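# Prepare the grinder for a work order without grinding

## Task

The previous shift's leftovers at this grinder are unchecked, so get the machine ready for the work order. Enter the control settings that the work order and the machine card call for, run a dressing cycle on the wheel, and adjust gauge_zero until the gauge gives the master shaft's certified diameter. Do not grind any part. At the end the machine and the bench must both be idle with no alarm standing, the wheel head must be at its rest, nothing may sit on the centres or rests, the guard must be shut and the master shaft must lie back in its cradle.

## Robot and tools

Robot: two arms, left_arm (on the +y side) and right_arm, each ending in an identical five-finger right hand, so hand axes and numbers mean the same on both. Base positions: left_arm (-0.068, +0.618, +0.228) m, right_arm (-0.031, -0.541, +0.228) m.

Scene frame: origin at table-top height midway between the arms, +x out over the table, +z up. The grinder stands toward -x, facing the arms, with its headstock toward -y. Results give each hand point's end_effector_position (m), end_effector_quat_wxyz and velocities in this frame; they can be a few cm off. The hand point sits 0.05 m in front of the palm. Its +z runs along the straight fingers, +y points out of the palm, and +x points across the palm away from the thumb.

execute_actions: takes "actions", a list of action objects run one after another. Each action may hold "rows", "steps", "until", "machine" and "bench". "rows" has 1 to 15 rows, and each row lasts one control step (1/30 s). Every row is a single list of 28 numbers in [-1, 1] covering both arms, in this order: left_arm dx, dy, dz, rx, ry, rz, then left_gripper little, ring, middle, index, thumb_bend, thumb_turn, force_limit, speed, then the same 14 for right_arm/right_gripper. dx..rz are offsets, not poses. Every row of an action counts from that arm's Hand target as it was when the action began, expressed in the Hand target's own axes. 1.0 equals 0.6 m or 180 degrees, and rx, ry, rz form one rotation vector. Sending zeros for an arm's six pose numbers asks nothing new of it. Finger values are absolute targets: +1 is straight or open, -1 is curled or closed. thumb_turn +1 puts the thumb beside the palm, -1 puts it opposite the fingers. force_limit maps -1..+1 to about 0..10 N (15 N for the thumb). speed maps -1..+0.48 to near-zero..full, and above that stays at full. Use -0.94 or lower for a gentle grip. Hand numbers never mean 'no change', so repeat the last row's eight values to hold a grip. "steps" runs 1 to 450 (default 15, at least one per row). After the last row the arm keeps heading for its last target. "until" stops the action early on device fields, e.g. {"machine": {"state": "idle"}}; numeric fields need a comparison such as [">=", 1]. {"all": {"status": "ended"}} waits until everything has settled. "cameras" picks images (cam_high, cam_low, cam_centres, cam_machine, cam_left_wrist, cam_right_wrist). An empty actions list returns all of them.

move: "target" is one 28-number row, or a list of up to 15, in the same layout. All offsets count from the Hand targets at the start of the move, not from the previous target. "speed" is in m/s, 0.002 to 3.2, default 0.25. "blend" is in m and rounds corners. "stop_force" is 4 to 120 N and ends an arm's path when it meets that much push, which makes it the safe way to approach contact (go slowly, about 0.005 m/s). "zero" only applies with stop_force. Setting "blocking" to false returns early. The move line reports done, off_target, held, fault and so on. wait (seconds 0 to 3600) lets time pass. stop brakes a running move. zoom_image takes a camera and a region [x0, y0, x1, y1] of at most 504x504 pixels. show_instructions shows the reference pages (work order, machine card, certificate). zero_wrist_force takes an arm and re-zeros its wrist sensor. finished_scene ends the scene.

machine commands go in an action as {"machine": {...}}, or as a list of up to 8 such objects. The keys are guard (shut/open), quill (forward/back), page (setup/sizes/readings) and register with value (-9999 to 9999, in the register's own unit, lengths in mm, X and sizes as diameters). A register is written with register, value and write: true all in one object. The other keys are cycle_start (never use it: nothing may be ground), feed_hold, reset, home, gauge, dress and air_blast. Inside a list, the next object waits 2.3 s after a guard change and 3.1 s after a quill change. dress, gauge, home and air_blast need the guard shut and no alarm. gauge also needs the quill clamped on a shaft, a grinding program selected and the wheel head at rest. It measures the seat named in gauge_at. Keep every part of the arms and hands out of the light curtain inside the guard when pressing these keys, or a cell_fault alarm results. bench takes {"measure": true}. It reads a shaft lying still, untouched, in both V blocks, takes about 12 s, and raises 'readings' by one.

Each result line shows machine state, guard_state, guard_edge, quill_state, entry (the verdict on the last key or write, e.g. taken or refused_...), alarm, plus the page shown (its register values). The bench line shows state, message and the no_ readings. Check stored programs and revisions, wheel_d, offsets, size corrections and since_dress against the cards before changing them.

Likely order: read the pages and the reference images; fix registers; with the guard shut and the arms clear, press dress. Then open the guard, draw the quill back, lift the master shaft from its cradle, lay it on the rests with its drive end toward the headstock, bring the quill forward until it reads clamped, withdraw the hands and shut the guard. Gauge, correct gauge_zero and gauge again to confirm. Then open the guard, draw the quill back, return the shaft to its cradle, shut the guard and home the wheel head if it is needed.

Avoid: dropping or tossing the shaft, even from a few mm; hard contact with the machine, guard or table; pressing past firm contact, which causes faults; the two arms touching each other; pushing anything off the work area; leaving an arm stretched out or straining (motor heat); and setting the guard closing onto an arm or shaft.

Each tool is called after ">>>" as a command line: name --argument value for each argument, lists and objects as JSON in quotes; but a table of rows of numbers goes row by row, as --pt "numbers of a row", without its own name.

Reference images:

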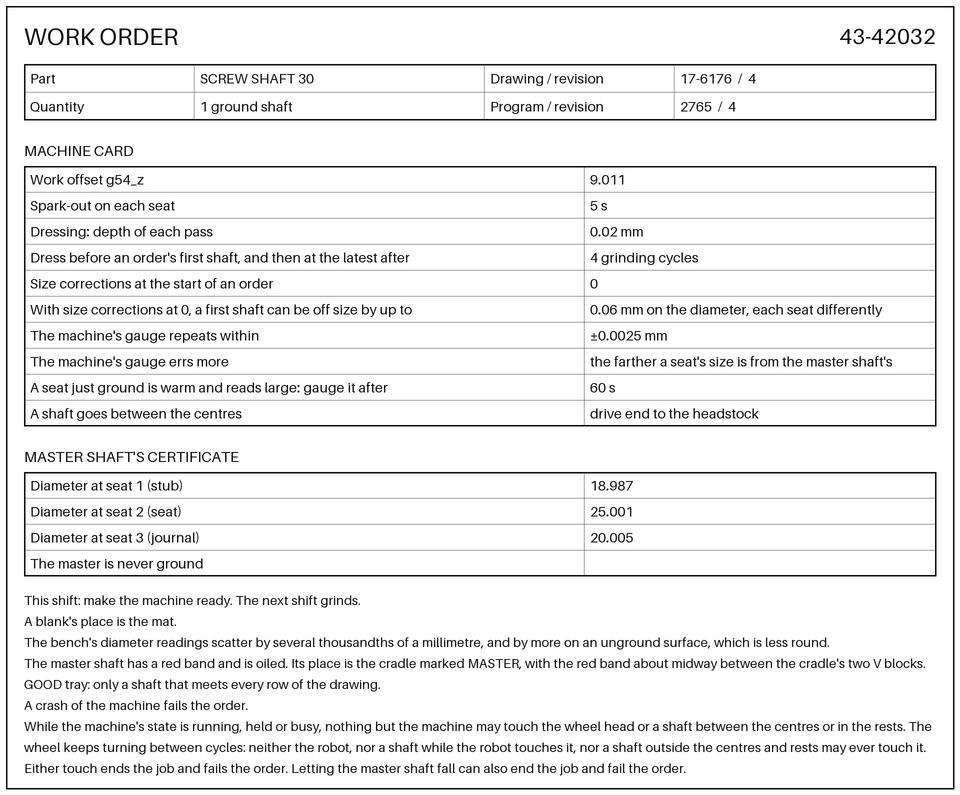

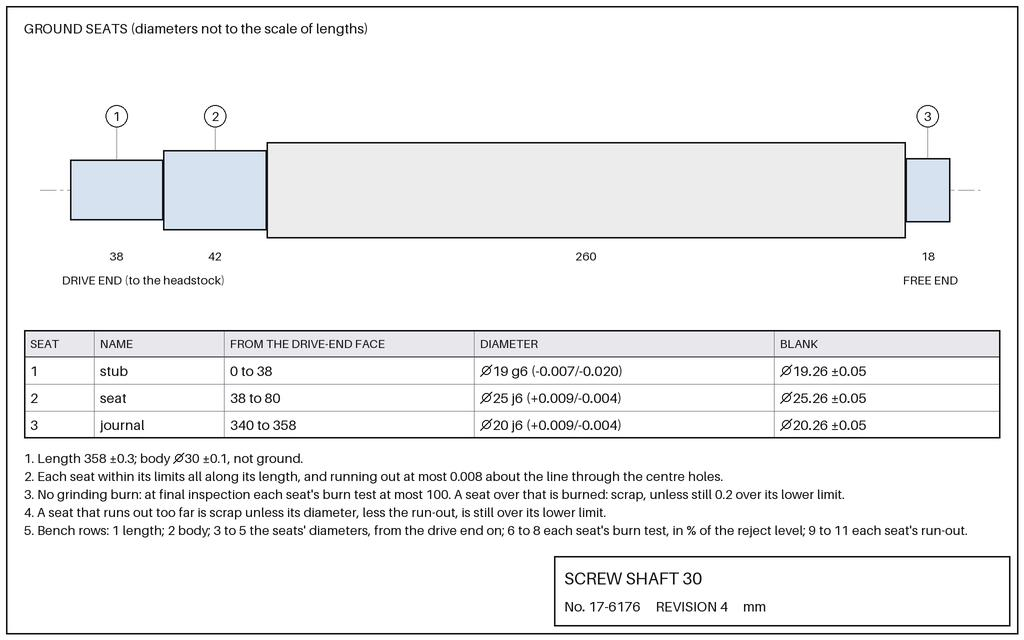

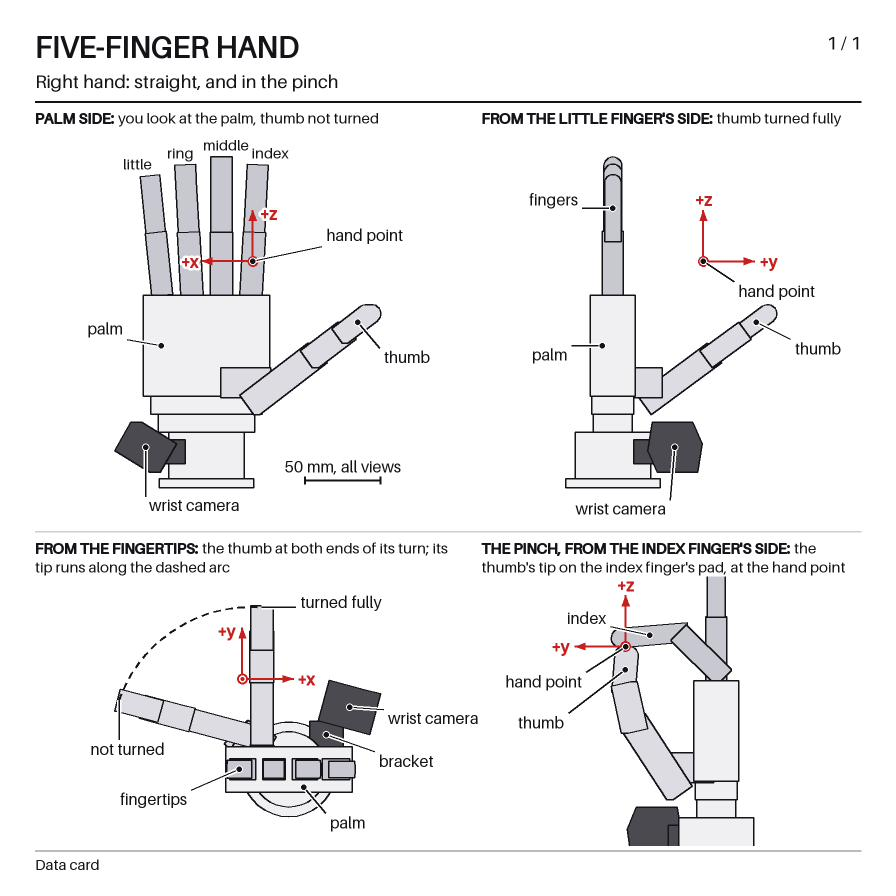

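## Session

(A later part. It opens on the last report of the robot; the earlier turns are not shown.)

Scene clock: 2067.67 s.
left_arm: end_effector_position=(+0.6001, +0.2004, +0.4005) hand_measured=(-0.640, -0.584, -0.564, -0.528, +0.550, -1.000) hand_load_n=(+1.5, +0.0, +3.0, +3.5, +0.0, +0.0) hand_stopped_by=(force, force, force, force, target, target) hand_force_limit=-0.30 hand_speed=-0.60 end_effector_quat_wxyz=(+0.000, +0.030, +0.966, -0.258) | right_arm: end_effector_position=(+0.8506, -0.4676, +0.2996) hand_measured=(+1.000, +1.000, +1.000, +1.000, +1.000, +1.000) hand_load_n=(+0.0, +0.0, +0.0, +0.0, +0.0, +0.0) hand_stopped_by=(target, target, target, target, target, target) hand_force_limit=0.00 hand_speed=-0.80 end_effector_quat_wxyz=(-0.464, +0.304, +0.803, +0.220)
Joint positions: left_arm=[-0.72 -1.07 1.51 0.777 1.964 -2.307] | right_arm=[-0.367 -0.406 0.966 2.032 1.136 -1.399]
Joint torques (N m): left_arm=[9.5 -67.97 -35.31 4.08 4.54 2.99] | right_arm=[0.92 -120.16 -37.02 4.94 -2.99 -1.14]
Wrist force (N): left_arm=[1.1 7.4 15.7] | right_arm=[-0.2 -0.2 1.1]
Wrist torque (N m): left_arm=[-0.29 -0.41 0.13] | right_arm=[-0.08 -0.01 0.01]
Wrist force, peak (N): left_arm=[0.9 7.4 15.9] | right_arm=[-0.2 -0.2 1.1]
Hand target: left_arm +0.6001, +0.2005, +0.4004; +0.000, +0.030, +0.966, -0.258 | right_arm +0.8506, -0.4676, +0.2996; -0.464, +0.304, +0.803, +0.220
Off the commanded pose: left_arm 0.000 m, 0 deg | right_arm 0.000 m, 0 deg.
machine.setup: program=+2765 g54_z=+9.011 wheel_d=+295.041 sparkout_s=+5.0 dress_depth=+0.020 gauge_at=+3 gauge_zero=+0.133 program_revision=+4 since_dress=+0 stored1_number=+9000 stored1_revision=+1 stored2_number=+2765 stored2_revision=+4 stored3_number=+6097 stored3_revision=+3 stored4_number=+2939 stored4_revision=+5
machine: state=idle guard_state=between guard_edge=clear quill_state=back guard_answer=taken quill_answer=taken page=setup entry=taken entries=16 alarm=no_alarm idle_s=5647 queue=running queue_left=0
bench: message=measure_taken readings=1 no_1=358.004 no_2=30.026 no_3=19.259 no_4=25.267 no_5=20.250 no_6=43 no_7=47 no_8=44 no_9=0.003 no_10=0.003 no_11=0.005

>>> move --pt "0.3183 -0.2523 0.102 0.0017 0.0554 0.0965 -0.7 -0.7 -0.7 -0.7 0.55 -1 -0.3 -0.6 0 0 0 0 0 0 1 1 1 1 1 1 0 -0.8" --pt "0.8113 -0.3822 0.168 0.0034 0.1108 0.1929 -0.7 -0.7 -0.7 -0.7 0.55 -1 -0.3 -0.6 0 0 0 0 0 0 1 1 1 1 1 1 0 -0.8" --speed 0.13 --blend '[0.06,0]' --cameras '["cam_machine", "cam_left_wrist"]'

Scene clock: 2086.83 s.
left_arm: end_effector_position=(+0.0993, -0.0196, +0.4201) hand_measured=(-0.640, -0.584, -0.564, -0.528, +0.550, -1.000) hand_load_n=(+1.5, +0.0, +3.0, +3.5, +0.0, +0.5) hand_stopped_by=(force, force, force, force, target, target) hand_force_limit=-0.30 hand_speed=-0.60 end_effector_quat_wxyz=(-0.088, +0.359, +0.897, -0.243) | right_arm: end_effector_position=(+0.8506, -0.4676, +0.2996) hand_measured=(+1.000, +1.000, +1.000, +1.000, +1.000, +1.000) hand_load_n=(+0.0, +0.0, +0.0, +0.0, +0.0, +0.0) hand_stopped_by=(target, target, target, target, target, target) hand_force_limit=0.00 hand_speed=-0.80 end_effector_quat_wxyz=(-0.464, +0.304, +0.803, +0.220)
Joint positions: left_arm=[-1.522 -1.29 1.784 0.685 1.926 -2.41] | right_arm=[-0.367 -0.406 0.966 2.032 1.136 -1.399]
Joint torques (N m): left_arm=[-9.62 -52.39 -55 6.85 4.43 2.84] | right_arm=[1.96 -121.19 -37 4.83 -2.94 -1.02]
Wrist force (N): left_arm=[0.8 7.0 16.1] | right_arm=[-0.1 -0.4 1.2]
Wrist torque (N m): left_arm=[-0.37 -0.33 0.11] | right_arm=[-0.11 -0.03 0.01]
Wrist force, peak (N): left_arm=[-2.6 10.2 15.8] | right_arm=[-0.2 -0.5 1.3]
Hand target: left_arm +0.0992, -0.0197, +0.4201; -0.088, +0.359, +0.897, -0.243 | right_arm +0.8506, -0.4676, +0.2996; -0.464, +0.304, +0.803, +0.220
Off the commanded pose: left_arm 0.000 m, 0 deg | right_arm 0.000 m, 0 deg.
machine.setup: program=+2765 g54_z=+9.011 wheel_d=+295.041 sparkout_s=+5.0 dress_depth=+0.020 gauge_at=+3 gauge_zero=+0.133 program_revision=+4 since_dress=+0 stored1_number=+9000 stored1_revision=+1 stored2_number=+2765 stored2_revision=+4 stored3_number=+6097 stored3_revision=+3 stored4_number=+2939 stored4_revision=+5
machine: state=idle guard_state=open guard_edge=clear quill_state=back guard_answer=taken quill_answer=taken page=setup entry=taken entries=16 alarm=no_alarm idle_s=5666 queue=done queue_left=0
bench: message=measure_taken readings=1 no_1=358.004 no_2=30.026 no_3=19.259 no_4=25.267 no_5=20.250 no_6=43 no_7=47 no_8=44 no_9=0.003 no_10=0.003 no_11=0.005
move: done

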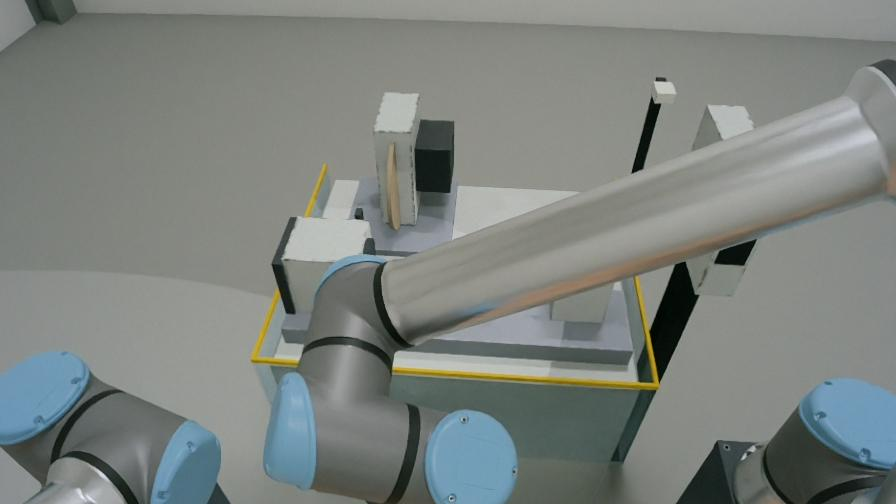

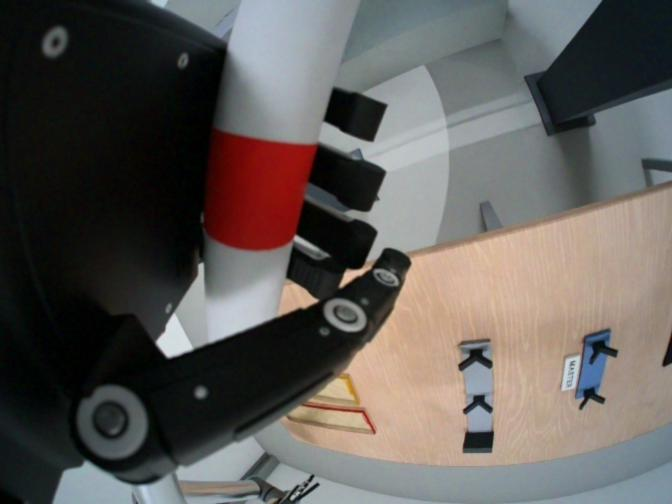

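>>> move --pt "0.4822 -0.3595 0.1978 0.0022 0.0666 0.1156 -0.7 -0.7 -0.7 -0.7 0.55 -1 -0.3 -0.6 0 0 0 0 0 0 1 1 1 1 1 1 0 -0.8" --pt "0.7873 -0.5708 0.352 0.0045 0.1367 0.2375 -0.7 -0.7 -0.7 -0.7 0.55 -1 -0.3 -0.6 0 0 0 0 0 0 1 1 1 1 1 1 0 -0.8" --pt "0.8935 -0.5453 0.5853 0.0045 0.1367 0.2375 -0.7 -0.7 -0.7 -0.7 0.55 -1 -0.3 -0.6 0 0 0 0 0 0 1 1 1 1 1 1 0 -0.8" --speed '[0.14,0.14,0.1]' --blend '[0.06,0.04,0]' --cameras '["cam_machine", "cam_left_wrist", "cam_centres", "cam_low"]'

>>> zoom_image --camera "cam_centres" --region '[280, 60, 700, 360]'

>>> zoom_image --camera "cam_low" --region '[550, 140, 720, 260]'

Scene clock: 2117.47 s.
left_arm: end_effector_position=(-0.6040, +0.0136, +0.2706) hand_measured=(-0.640, -0.584, -0.564, -0.528, +0.550, -1.000) hand_load_n=(+1.5, +0.0, +2.5, +3.5, +0.0, +0.0) hand_stopped_by=(force, force, force, force, target, target) hand_force_limit=-0.30 hand_speed=-0.60 end_effector_quat_wxyz=(-0.182, +0.701, +0.665, -0.184) | right_arm: end_effector_position=(+0.8506, -0.4676, +0.2996) hand_measured=(+1.000, +1.000, +1.000, +1.000, +1.000, +1.000) hand_load_n=(-0.5, +0.0, +0.0, +0.0, +0.0, +0.0) hand_stopped_by=(target, target, target, target, target, target) hand_force_limit=0.00 hand_speed=-0.80 end_effector_quat_wxyz=(-0.464, +0.304, +0.803, +0.220)
Joint positions: left_arm=[-2.474 -0.958 1.573 0.534 1.89 -2.498] | right_arm=[-0.367 -0.406 0.966 2.032 1.136 -1.399]
Joint torques (N m): left_arm=[8.45 -100.18 -33.03 6.64 4.18 3.36] | right_arm=[1.86 -120.73 -37.18 5.01 -3.13 -1.35]
Wrist force (N): left_arm=[0.8 7.3 15.6] | right_arm=[-0.2 -0.3 1.1]
Wrist torque (N m): left_arm=[-0.37 -0.38 0.11] | right_arm=[-0.09 -0.01 0.01]
Wrist force, peak (N): left_arm=[1.8 7.2 20.0] | right_arm=[-0.1 -0.4 1.4]
Hand target: left_arm -0.6038, +0.0137, +0.2705; -0.182, +0.701, +0.665, -0.184 | right_arm +0.8506, -0.4676, +0.2996; -0.464, +0.304, +0.803, +0.220
Off the commanded pose: left_arm 0.000 m, 0 deg | right_arm 0.000 m, 0 deg.
machine.setup: program=+2765 g54_z=+9.011 wheel_d=+295.041 sparkout_s=+5.0 dress_depth=+0.020 gauge_at=+3 gauge_zero=+0.133 program_revision=+4 since_dress=+0 stored1_number=+9000 stored1_revision=+1 stored2_number=+2765 stored2_revision=+4 stored3_number=+6097 stored3_revision=+3 stored4_number=+2939 stored4_revision=+5
machine: state=idle guard_state=open guard_edge=clear quill_state=back guard_answer=taken quill_answer=taken page=setup entry=taken entries=16 alarm=no_alarm idle_s=5696 queue=done queue_left=0
bench: message=measure_taken readings=1 no_1=358.004 no_2=30.026 no_3=19.259 no_4=25.267 no_5=20.250 no_6=43 no_7=47 no_8=44 no_9=0.003 no_10=0.003 no_11=0.005
move: done
Images, in order (width x height): cam_low 896x504, cam_centres 896x504, cam_machine 896x504, cam_left_wrist 672x504.

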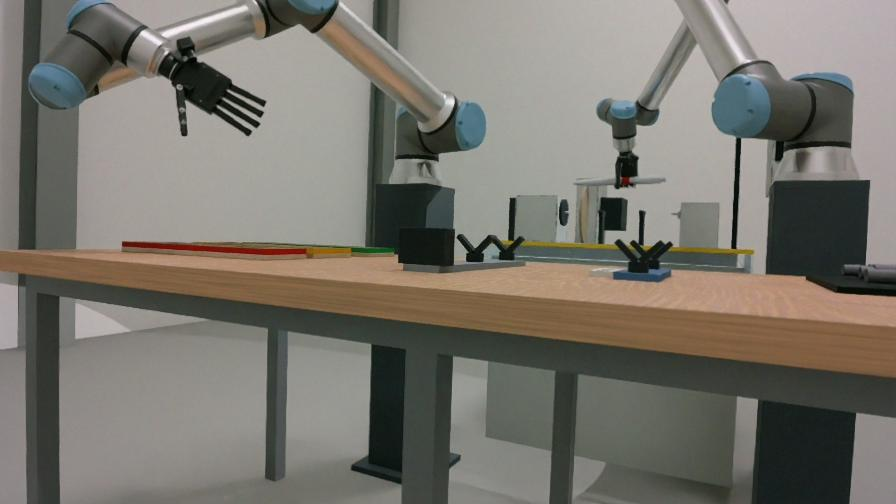

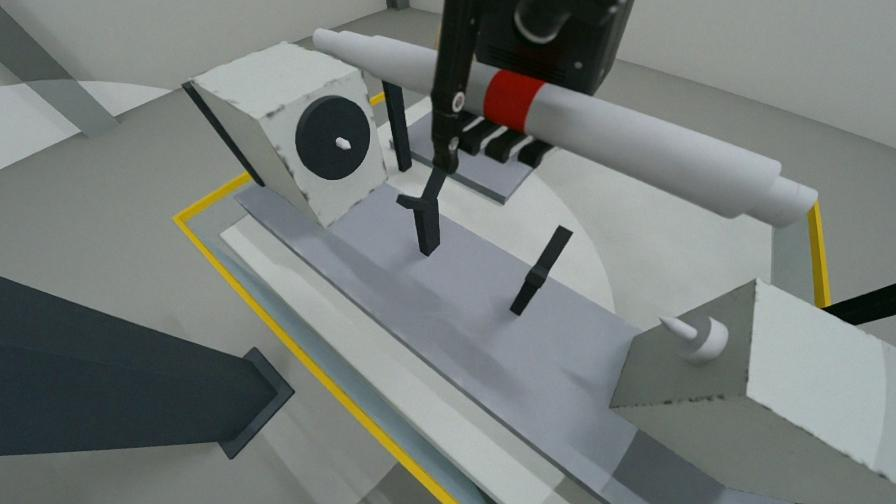

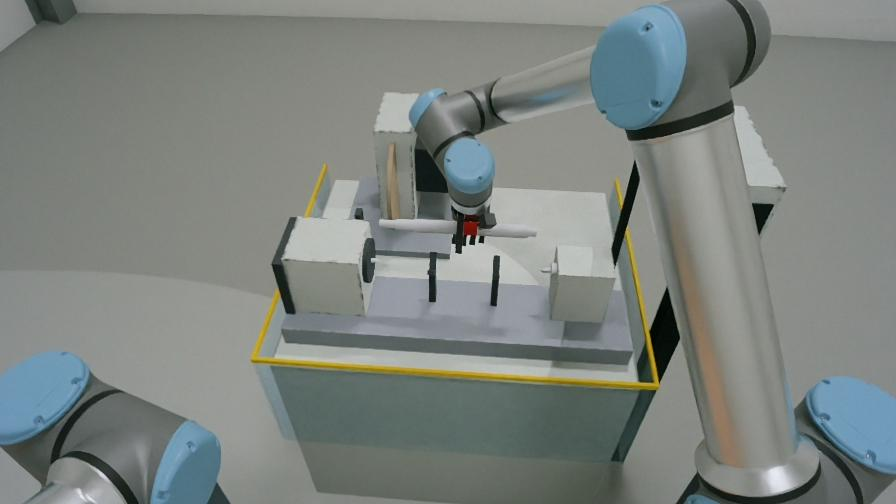

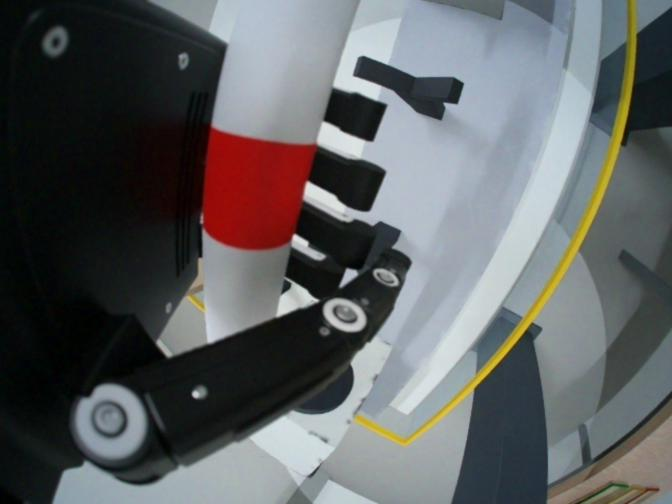

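Scaled by 1.200 from the camera's image (finer frame: 1280x720).

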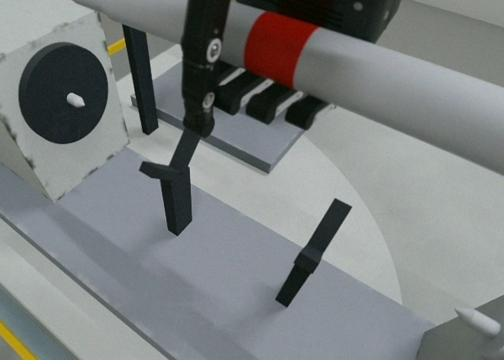

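Scaled by 2.965 from the camera's image (finer frame: 1280x720).

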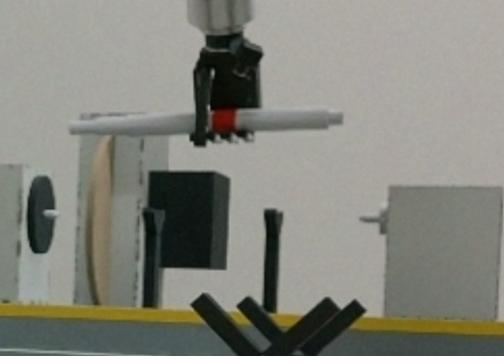

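>>> move --target '[0.0026,0.0722,0.1226,-0.0008,-0.0154,0.0089, -0.7,-0.7,-0.7,-0.7,0.55,-1,-0.3,-0.6, 0,0,0,0,0,0, 1,1,1,1,1,1,0,-0.8]' --speed 0.06 --cameras '["cam_machine", "cam_left_wrist", "cam_centres", "cam_low"]'

>>> zoom_image --camera "cam_centres" --region '[280, 60, 700, 360]'

>>> zoom_image --camera "cam_low" --region '[550, 160, 700, 260]'

>>> zoom_image --camera "cam_machine" --region '[340, 180, 600, 320]'

Scene clock: 2143.67 s.
left_arm: end_effector_position=(-0.6029, +0.0140, +0.1849) hand_measured=(-0.640, -0.584, -0.564, -0.528, +0.550, -1.000) hand_load_n=(+1.5, +0.0, +3.0, +3.5, +0.0, +0.0) hand_stopped_by=(force, force, force, force, target, target) hand_force_limit=-0.30 hand_speed=-0.60 end_effector_quat_wxyz=(-0.162, +0.705, +0.660, -0.202) | right_arm: end_effector_position=(+0.8506, -0.4676, +0.2996) hand_measured=(+1.000, +1.000, +1.000, +1.000, +1.000, +1.000) hand_load_n=(+0.0, +0.0, +0.0, +0.0, +0.0, +0.0) hand_stopped_by=(target, target, target, target, target, target) hand_force_limit=0.00 hand_speed=-0.80 end_effector_quat_wxyz=(-0.464, +0.304, +0.803, +0.220)
Joint positions: left_arm=[-2.49 -0.889 1.637 0.369 1.843 -2.493] | right_arm=[-0.367 -0.406 0.966 2.032 1.136 -1.399]
Joint torques (N m): left_arm=[8.83 -97.49 -49.48 6.16 3.54 1.87] | right_arm=[0.91 -119.75 -37.14 4.83 -3.02 -1.28]
Wrist force (N): left_arm=[1.8 7.5 16.1] | right_arm=[0.0 -0.2 1.0]
Wrist torque (N m): left_arm=[-0.34 -0.36 0.18] | right_arm=[-0.07 -0.03 0.02]
Wrist force, peak (N): left_arm=[2.3 8.5 17.9] | right_arm=[-0.2 -0.3 1.4]
Hand target: left_arm -0.6030, +0.0138, +0.1851; -0.162, +0.705, +0.660, -0.203 | right_arm +0.8506, -0.4676, +0.2996; -0.464, +0.304, +0.803, +0.220
Off the commanded pose: left_arm 0.000 m, 0 deg | right_arm 0.000 m, 0 deg.
machine.setup: program=+2765 g54_z=+9.011 wheel_d=+295.041 sparkout_s=+5.0 dress_depth=+0.020 gauge_at=+3 gauge_zero=+0.133 program_revision=+4 since_dress=+0 stored1_number=+9000 stored1_revision=+1 stored2_number=+2765 stored2_revision=+4 stored3_number=+6097 stored3_revision=+3 stored4_number=+2939 stored4_revision=+5
machine: state=idle guard_state=open guard_edge=clear quill_state=back guard_answer=taken quill_answer=taken page=setup entry=taken entries=16 alarm=no_alarm idle_s=5722 queue=done queue_left=0
bench: message=measure_taken readings=1 no_1=358.004 no_2=30.026 no_3=19.259 no_4=25.267 no_5=20.250 no_6=43 no_7=47 no_8=44 no_9=0.003 no_10=0.003 no_11=0.005
move: done
Images, in order (width x height): cam_low 896x504, cam_centres 896x504, cam_machine 896x504, cam_left_wrist 672x504.

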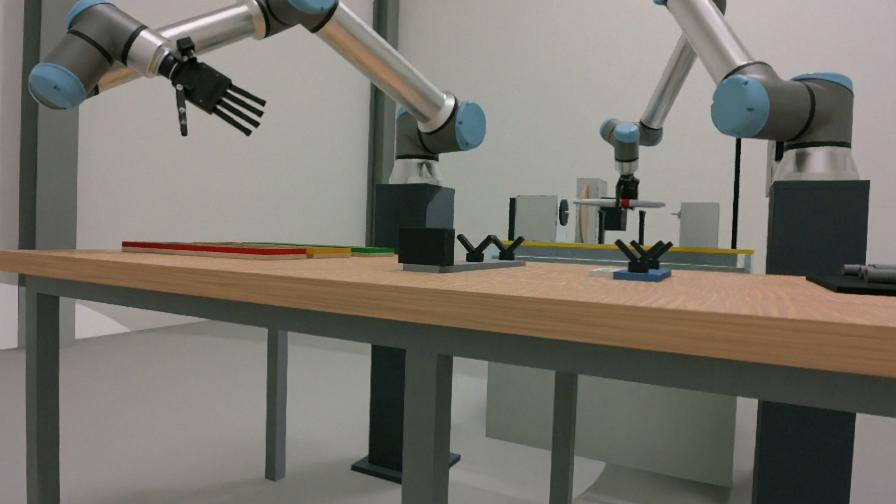

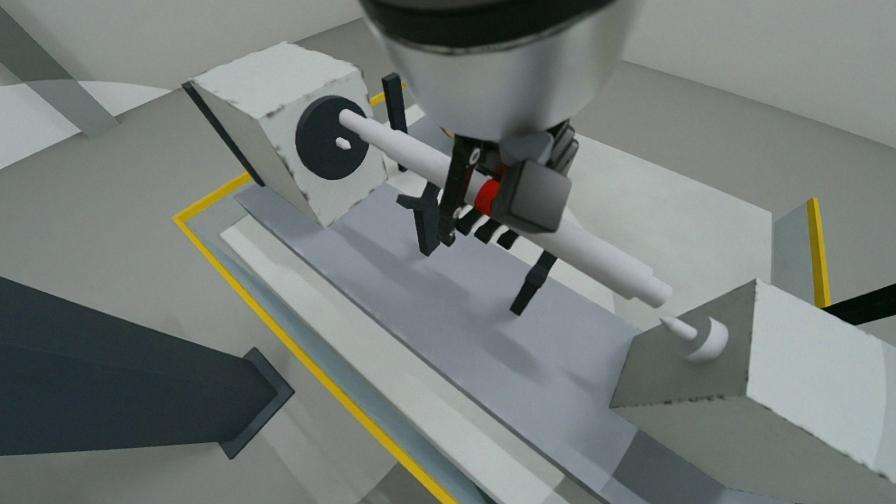

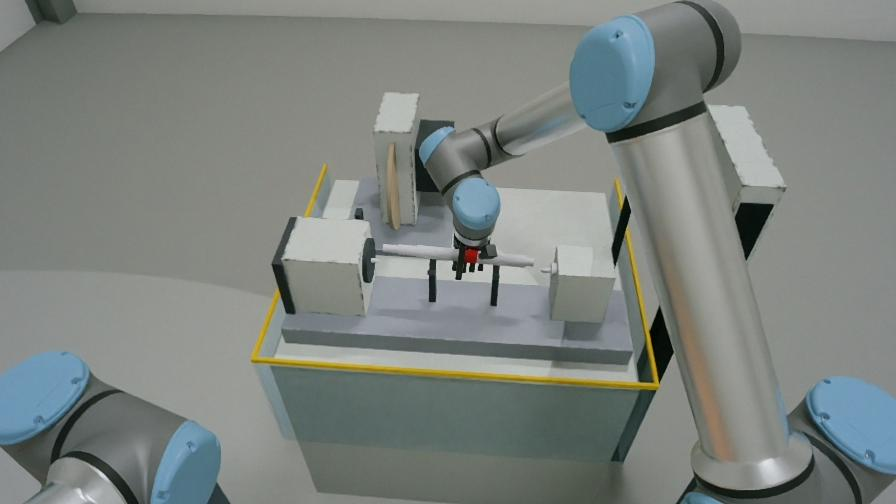

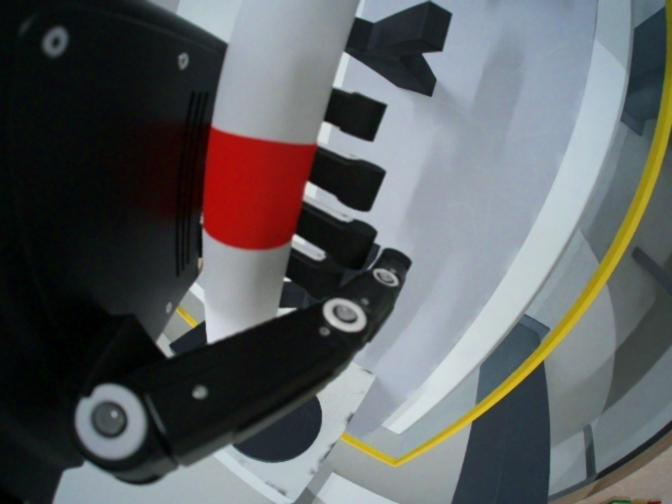

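Scaled by 1.200 from the camera's image (finer frame: 1280x720).

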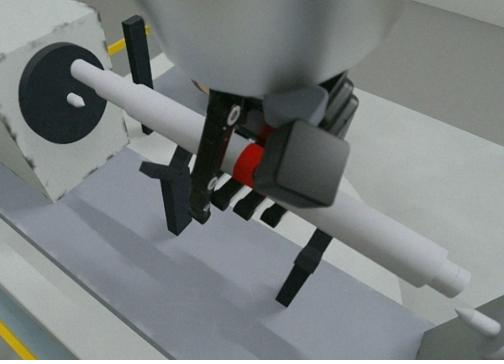

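Scaled by 3.360 from the camera's image (finer frame: 1280x720).

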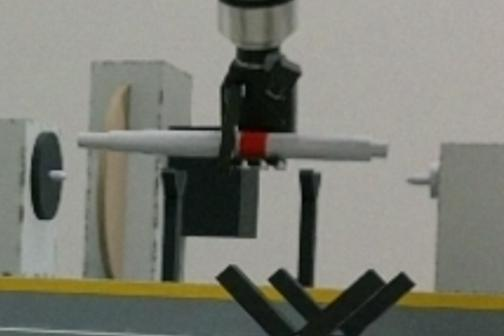

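Scaled by 1.938 from the camera's image (finer frame: 1280x720).

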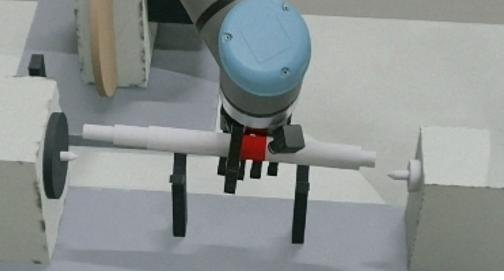

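>>> zoom_image --camera "cam_machine" --region '[370, 210, 470, 310]'

>>> zoom_image --camera "cam_machine" --region '[460, 210, 560, 310]'

Scaled by 5.040 from the camera's image (finer frame: 1280x720).

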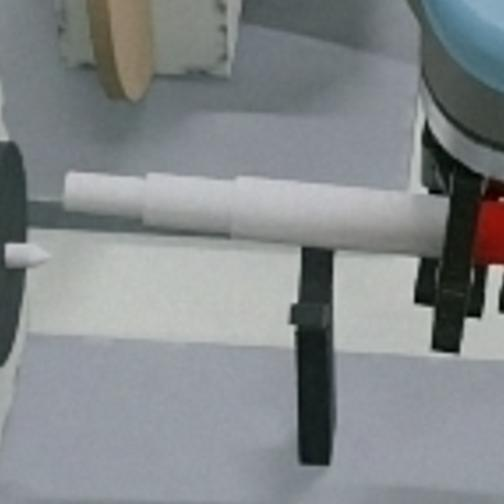

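Scaled by 5.040 from the camera's image (finer frame: 1280x720).

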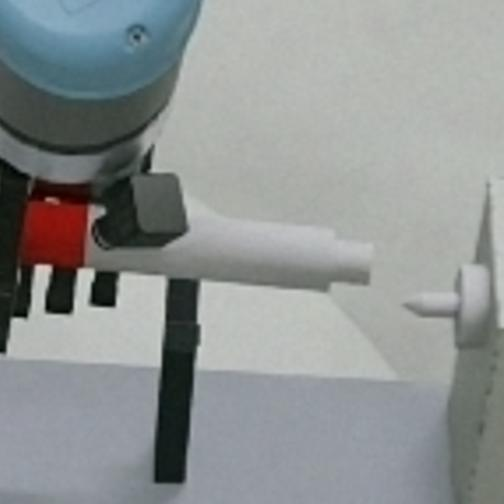

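>>> move --target '[0.0032,0.0236,0.0344,-0.0004,0.0001,-0.011, -0.7,-0.7,-0.7,-0.7,0.55,-1,-0.3,-0.6, 0,0,0,0,0,0, 1,1,1,1,1,1,0,-0.8]' --speed 0.03 --cameras '["cam_machine", "cam_centres", "cam_low"]'

>>> zoom_image --camera "cam_low" --region '[550, 160, 700, 260]'

>>> zoom_image --camera "cam_machine" --region '[370, 210, 470, 310]'

>>> zoom_image --camera "cam_machine" --region '[460, 210, 560, 310]'

>>> zoom_image --camera "cam_centres" --region '[300, 90, 700, 360]'

Scene clock: 2180.83 s.
left_arm: end_effector_position=(-0.6009, +0.0138, +0.1599) hand_measured=(-0.640, -0.584, -0.564, -0.528, +0.550, -1.000) hand_load_n=(+1.5, +0.0, +3.0, +3.5, +0.0, +0.0) hand_stopped_by=(force, force, force, force, target, target) hand_force_limit=-0.30 hand_speed=-0.60 end_effector_quat_wxyz=(-0.165, +0.694, +0.672, -0.199) | right_arm: end_effector_position=(+0.8506, -0.4676, +0.2996) hand_measured=(+1.000, +1.000, +1.000, +1.000, +1.000, +1.000) hand_load_n=(+0.0, +0.0, +0.0, +0.0, +0.0, +0.0) hand_stopped_by=(target, target, target, target, target, target) hand_force_limit=0.00 hand_speed=-0.80 end_effector_quat_wxyz=(-0.464, +0.304, +0.803, +0.220)
Joint positions: left_arm=[-2.486 -0.86 1.639 0.34 1.844 -2.524] | right_arm=[-0.367 -0.406 0.966 2.032 1.136 -1.399]
Joint torques (N m): left_arm=[5.95 -98.68 -29.37 5.94 3.77 3.4] | right_arm=[1.74 -119.99 -37.41 4.92 -2.98 -1.11]
Wrist force (N): left_arm=[1.4 7.4 15.7] | right_arm=[0.0 -0.3 1.0]
Wrist torque (N m): left_arm=[-0.32 -0.33 0.16] | right_arm=[-0.08 -0.03 0.02]
Wrist force, peak (N): left_arm=[1.4 8.1 17.2] | right_arm=[-0.4 -0.4 1.3]
Hand target: left_arm -0.6009, +0.0138, +0.1601; -0.165, +0.694, +0.672, -0.199 | right_arm +0.8506, -0.4676, +0.2996; -0.464, +0.304, +0.803, +0.220
Off the commanded pose: left_arm 0.000 m, 0 deg | right_arm 0.000 m, 0 deg.
machine.setup: program=+2765 g54_z=+9.011 wheel_d=+295.041 sparkout_s=+5.0 dress_depth=+0.020 gauge_at=+3 gauge_zero=+0.133 program_revision=+4 since_dress=+0 stored1_number=+9000 stored1_revision=+1 stored2_number=+2765 stored2_revision=+4 stored3_number=+6097 stored3_revision=+3 stored4_number=+2939 stored4_revision=+5
machine: state=idle guard_state=open guard_edge=clear quill_state=back guard_answer=taken quill_answer=taken page=setup entry=taken entries=16 alarm=no_alarm idle_s=5759 queue=done queue_left=0
bench: message=measure_taken readings=1 no_1=358.004 no_2=30.026 no_3=19.259 no_4=25.267 no_5=20.250 no_6=43 no_7=47 no_8=44 no_9=0.003 no_10=0.003 no_11=0.005
move: done
Images, in order (width x height): cam_low 896x504, cam_centres 896x504, cam_machine 896x504.

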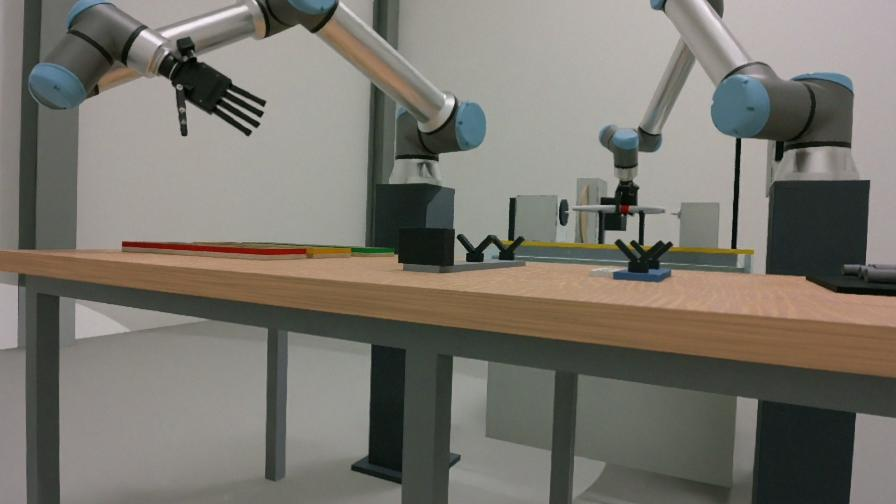

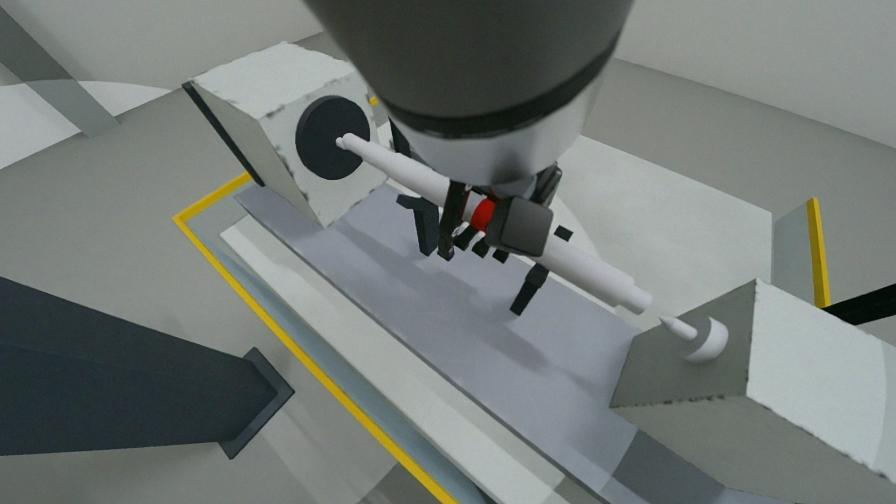

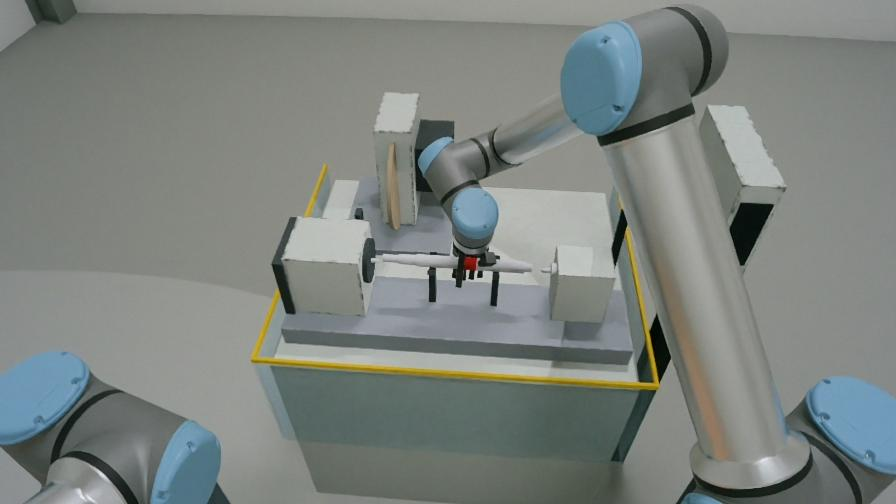

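Scaled by 3.360 from the camera's image (finer frame: 1280x720).

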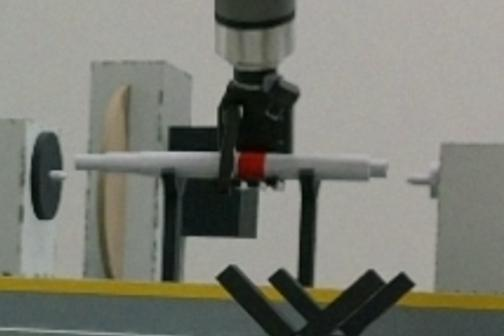

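Scaled by 5.040 from the camera's image (finer frame: 1280x720).

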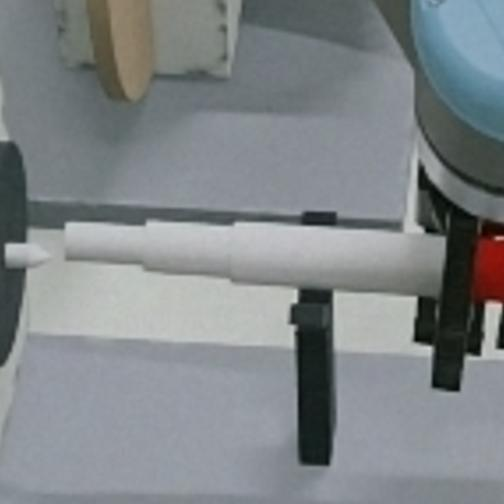

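Scaled by 5.040 from the camera's image (finer frame: 1280x720).

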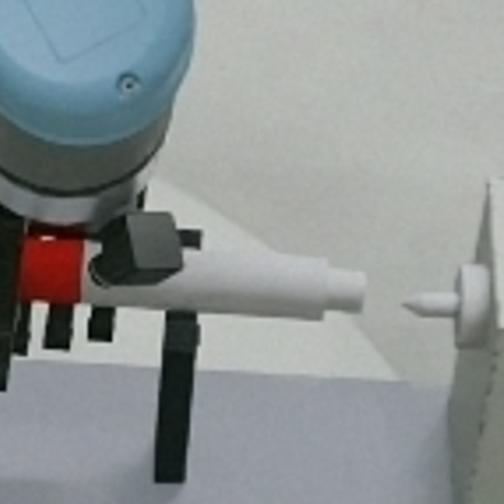

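Scaled by 1.260 from the camera's image (finer frame: 1280x720).

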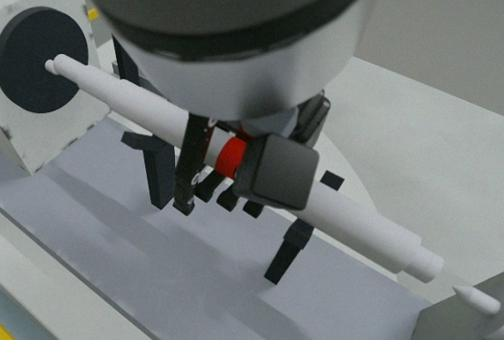

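>>> move --target '[0.0013,0.0132,0.0231,0,0,0, -0.7,-0.7,-0.7,-0.7,0.55,-1,-0.3,-0.6, 0,0,0,0,0,0, 1,1,1,1,1,1,0,-0.8]' --speed 0.01 --stop_force 5 --cameras '["cam_machine", "cam_centres", "cam_low"]'

>>> zoom_image --camera "cam_low" --region '[550, 160, 700, 260]'

>>> zoom_image --camera "cam_machine" --region '[370, 210, 470, 310]'

>>> zoom_image --camera "cam_machine" --region '[460, 210, 560, 310]'

Scene clock: 2209.87 s.
left_arm: end_effector_position=(-0.6010, +0.0138, +0.1515) hand_measured=(-0.640, -0.584, -0.564, -0.528, +0.550, -1.000) hand_load_n=(+0.5, +0.0, +3.0, +4.0, +0.0, +0.0) hand_stopped_by=(force, force, force, force, target, target) hand_force_limit=-0.30 hand_speed=-0.60 end_effector_quat_wxyz=(-0.165, +0.694, +0.672, -0.199) | right_arm: end_effector_position=(+0.8506, -0.4676, +0.2996) hand_measured=(+1.000, +1.000, +1.000, +1.000, +1.000, +1.000) hand_load_n=(+0.0, +0.0, +0.0, +0.0, +0.0, +0.0) hand_stopped_by=(target, target, target, target, target, target) hand_force_limit=0.00 hand_speed=-0.80 end_effector_quat_wxyz=(-0.464, +0.304, +0.803, +0.220)
Joint positions: left_arm=[-2.487 -0.85 1.641 0.329 1.844 -2.524] | right_arm=[-0.367 -0.406 0.966 2.032 1.136 -1.399]
Joint torques (N m): left_arm=[1.45 -100.22 -31.5 6.64 -0.4 2.81] | right_arm=[1.67 -119.98 -37.06 5.04 -2.92 -1.12]
Wrist force (N): left_arm=[1.1 3.4 14.8] | right_arm=[-0.2 0.0 0.9]
Wrist torque (N m): left_arm=[-0.42 -0.23 -0.26] | right_arm=[-0.03 0.01 0.01]
Wrist force, peak (N): left_arm=[2.0 7.4 16.6] | right_arm=[-0.2 -0.2 1.4]
Hand target: left_arm -0.6010, +0.0138, +0.1515; -0.165, +0.694, +0.672, -0.199 (not the last commanded pose) | right_arm +0.8506, -0.4676, +0.2996; -0.464, +0.304, +0.803, +0.220
Off the commanded pose: left_arm 0.007 m, 0 deg | right_arm 0.000 m, 0 deg.
machine.setup: program=+2765 g54_z=+9.011 wheel_d=+295.041 sparkout_s=+5.0 dress_depth=+0.020 gauge_at=+3 gauge_zero=+0.133 program_revision=+4 since_dress=+0 stored1_number=+9000 stored1_revision=+1 stored2_number=+2765 stored2_revision=+4 stored3_number=+6097 stored3_revision=+3 stored4_number=+2939 stored4_revision=+5
machine: state=idle guard_state=open guard_edge=clear quill_state=back guard_answer=taken quill_answer=taken page=setup entry=taken entries=16 alarm=no_alarm idle_s=5788 queue=done queue_left=0
bench: message=measure_taken readings=1 no_1=358.004 no_2=30.026 no_3=19.259 no_4=25.267 no_5=20.250 no_6=43 no_7=47 no_8=44 no_9=0.003 no_10=0.003 no_11=0.005
move: contact (left_arm)
Images, in order (width x height): cam_low 896x504, cam_centres 896x504, cam_machine 896x504.

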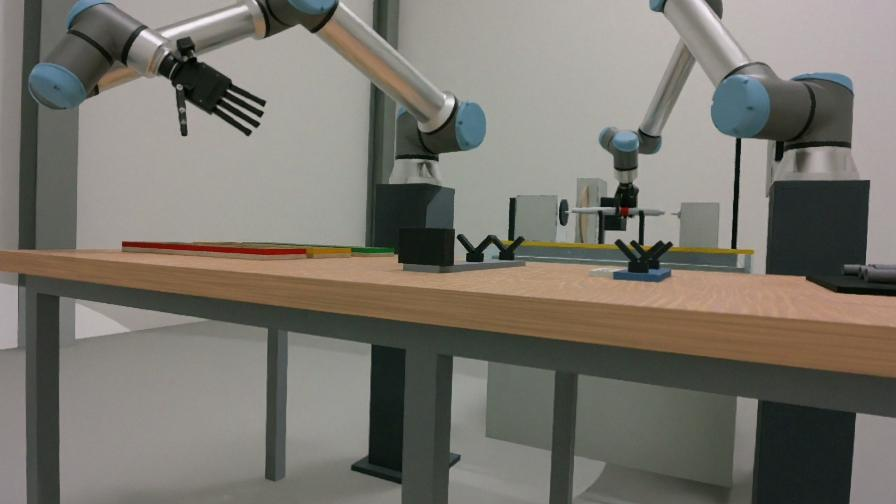

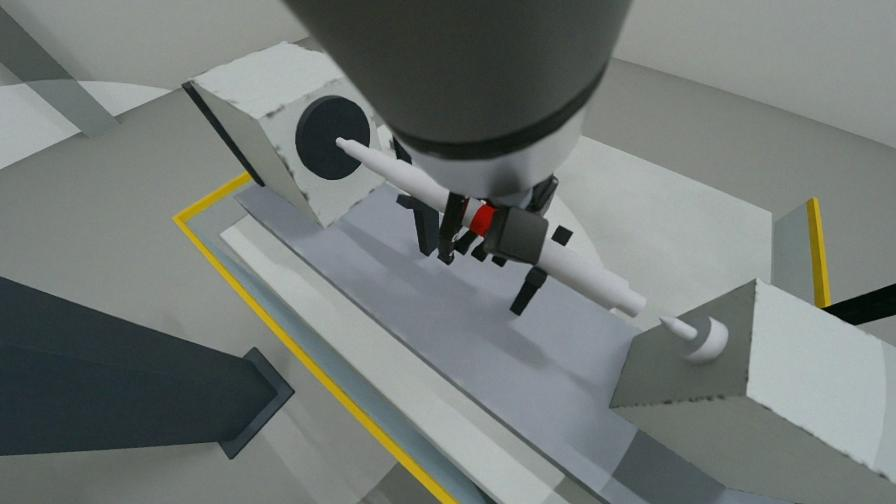

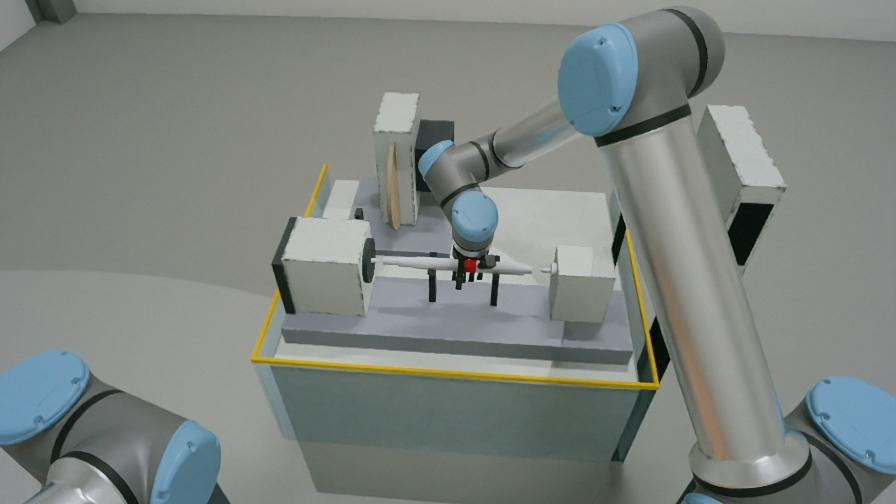

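Scaled by 3.360 from the camera's image (finer frame: 1280x720).

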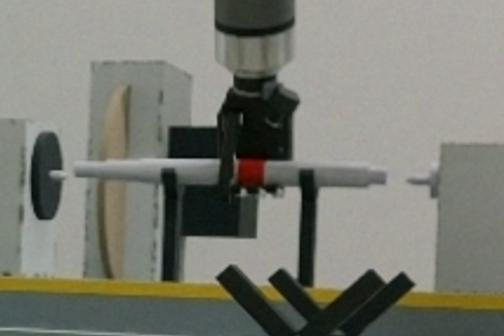

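Scaled by 5.040 from the camera's image (finer frame: 1280x720).

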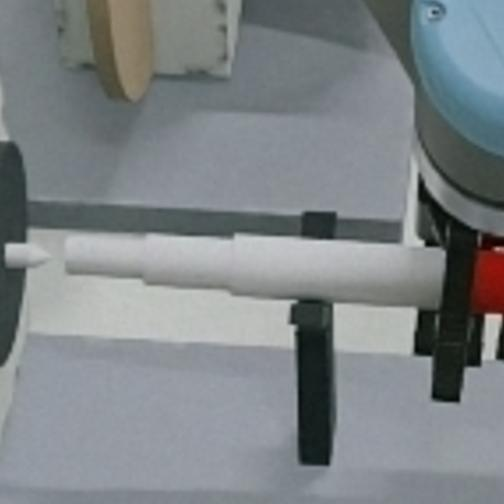

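Scaled by 5.040 from the camera's image (finer frame: 1280x720).

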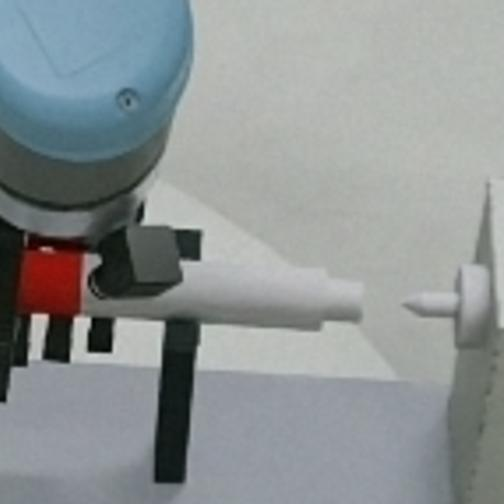

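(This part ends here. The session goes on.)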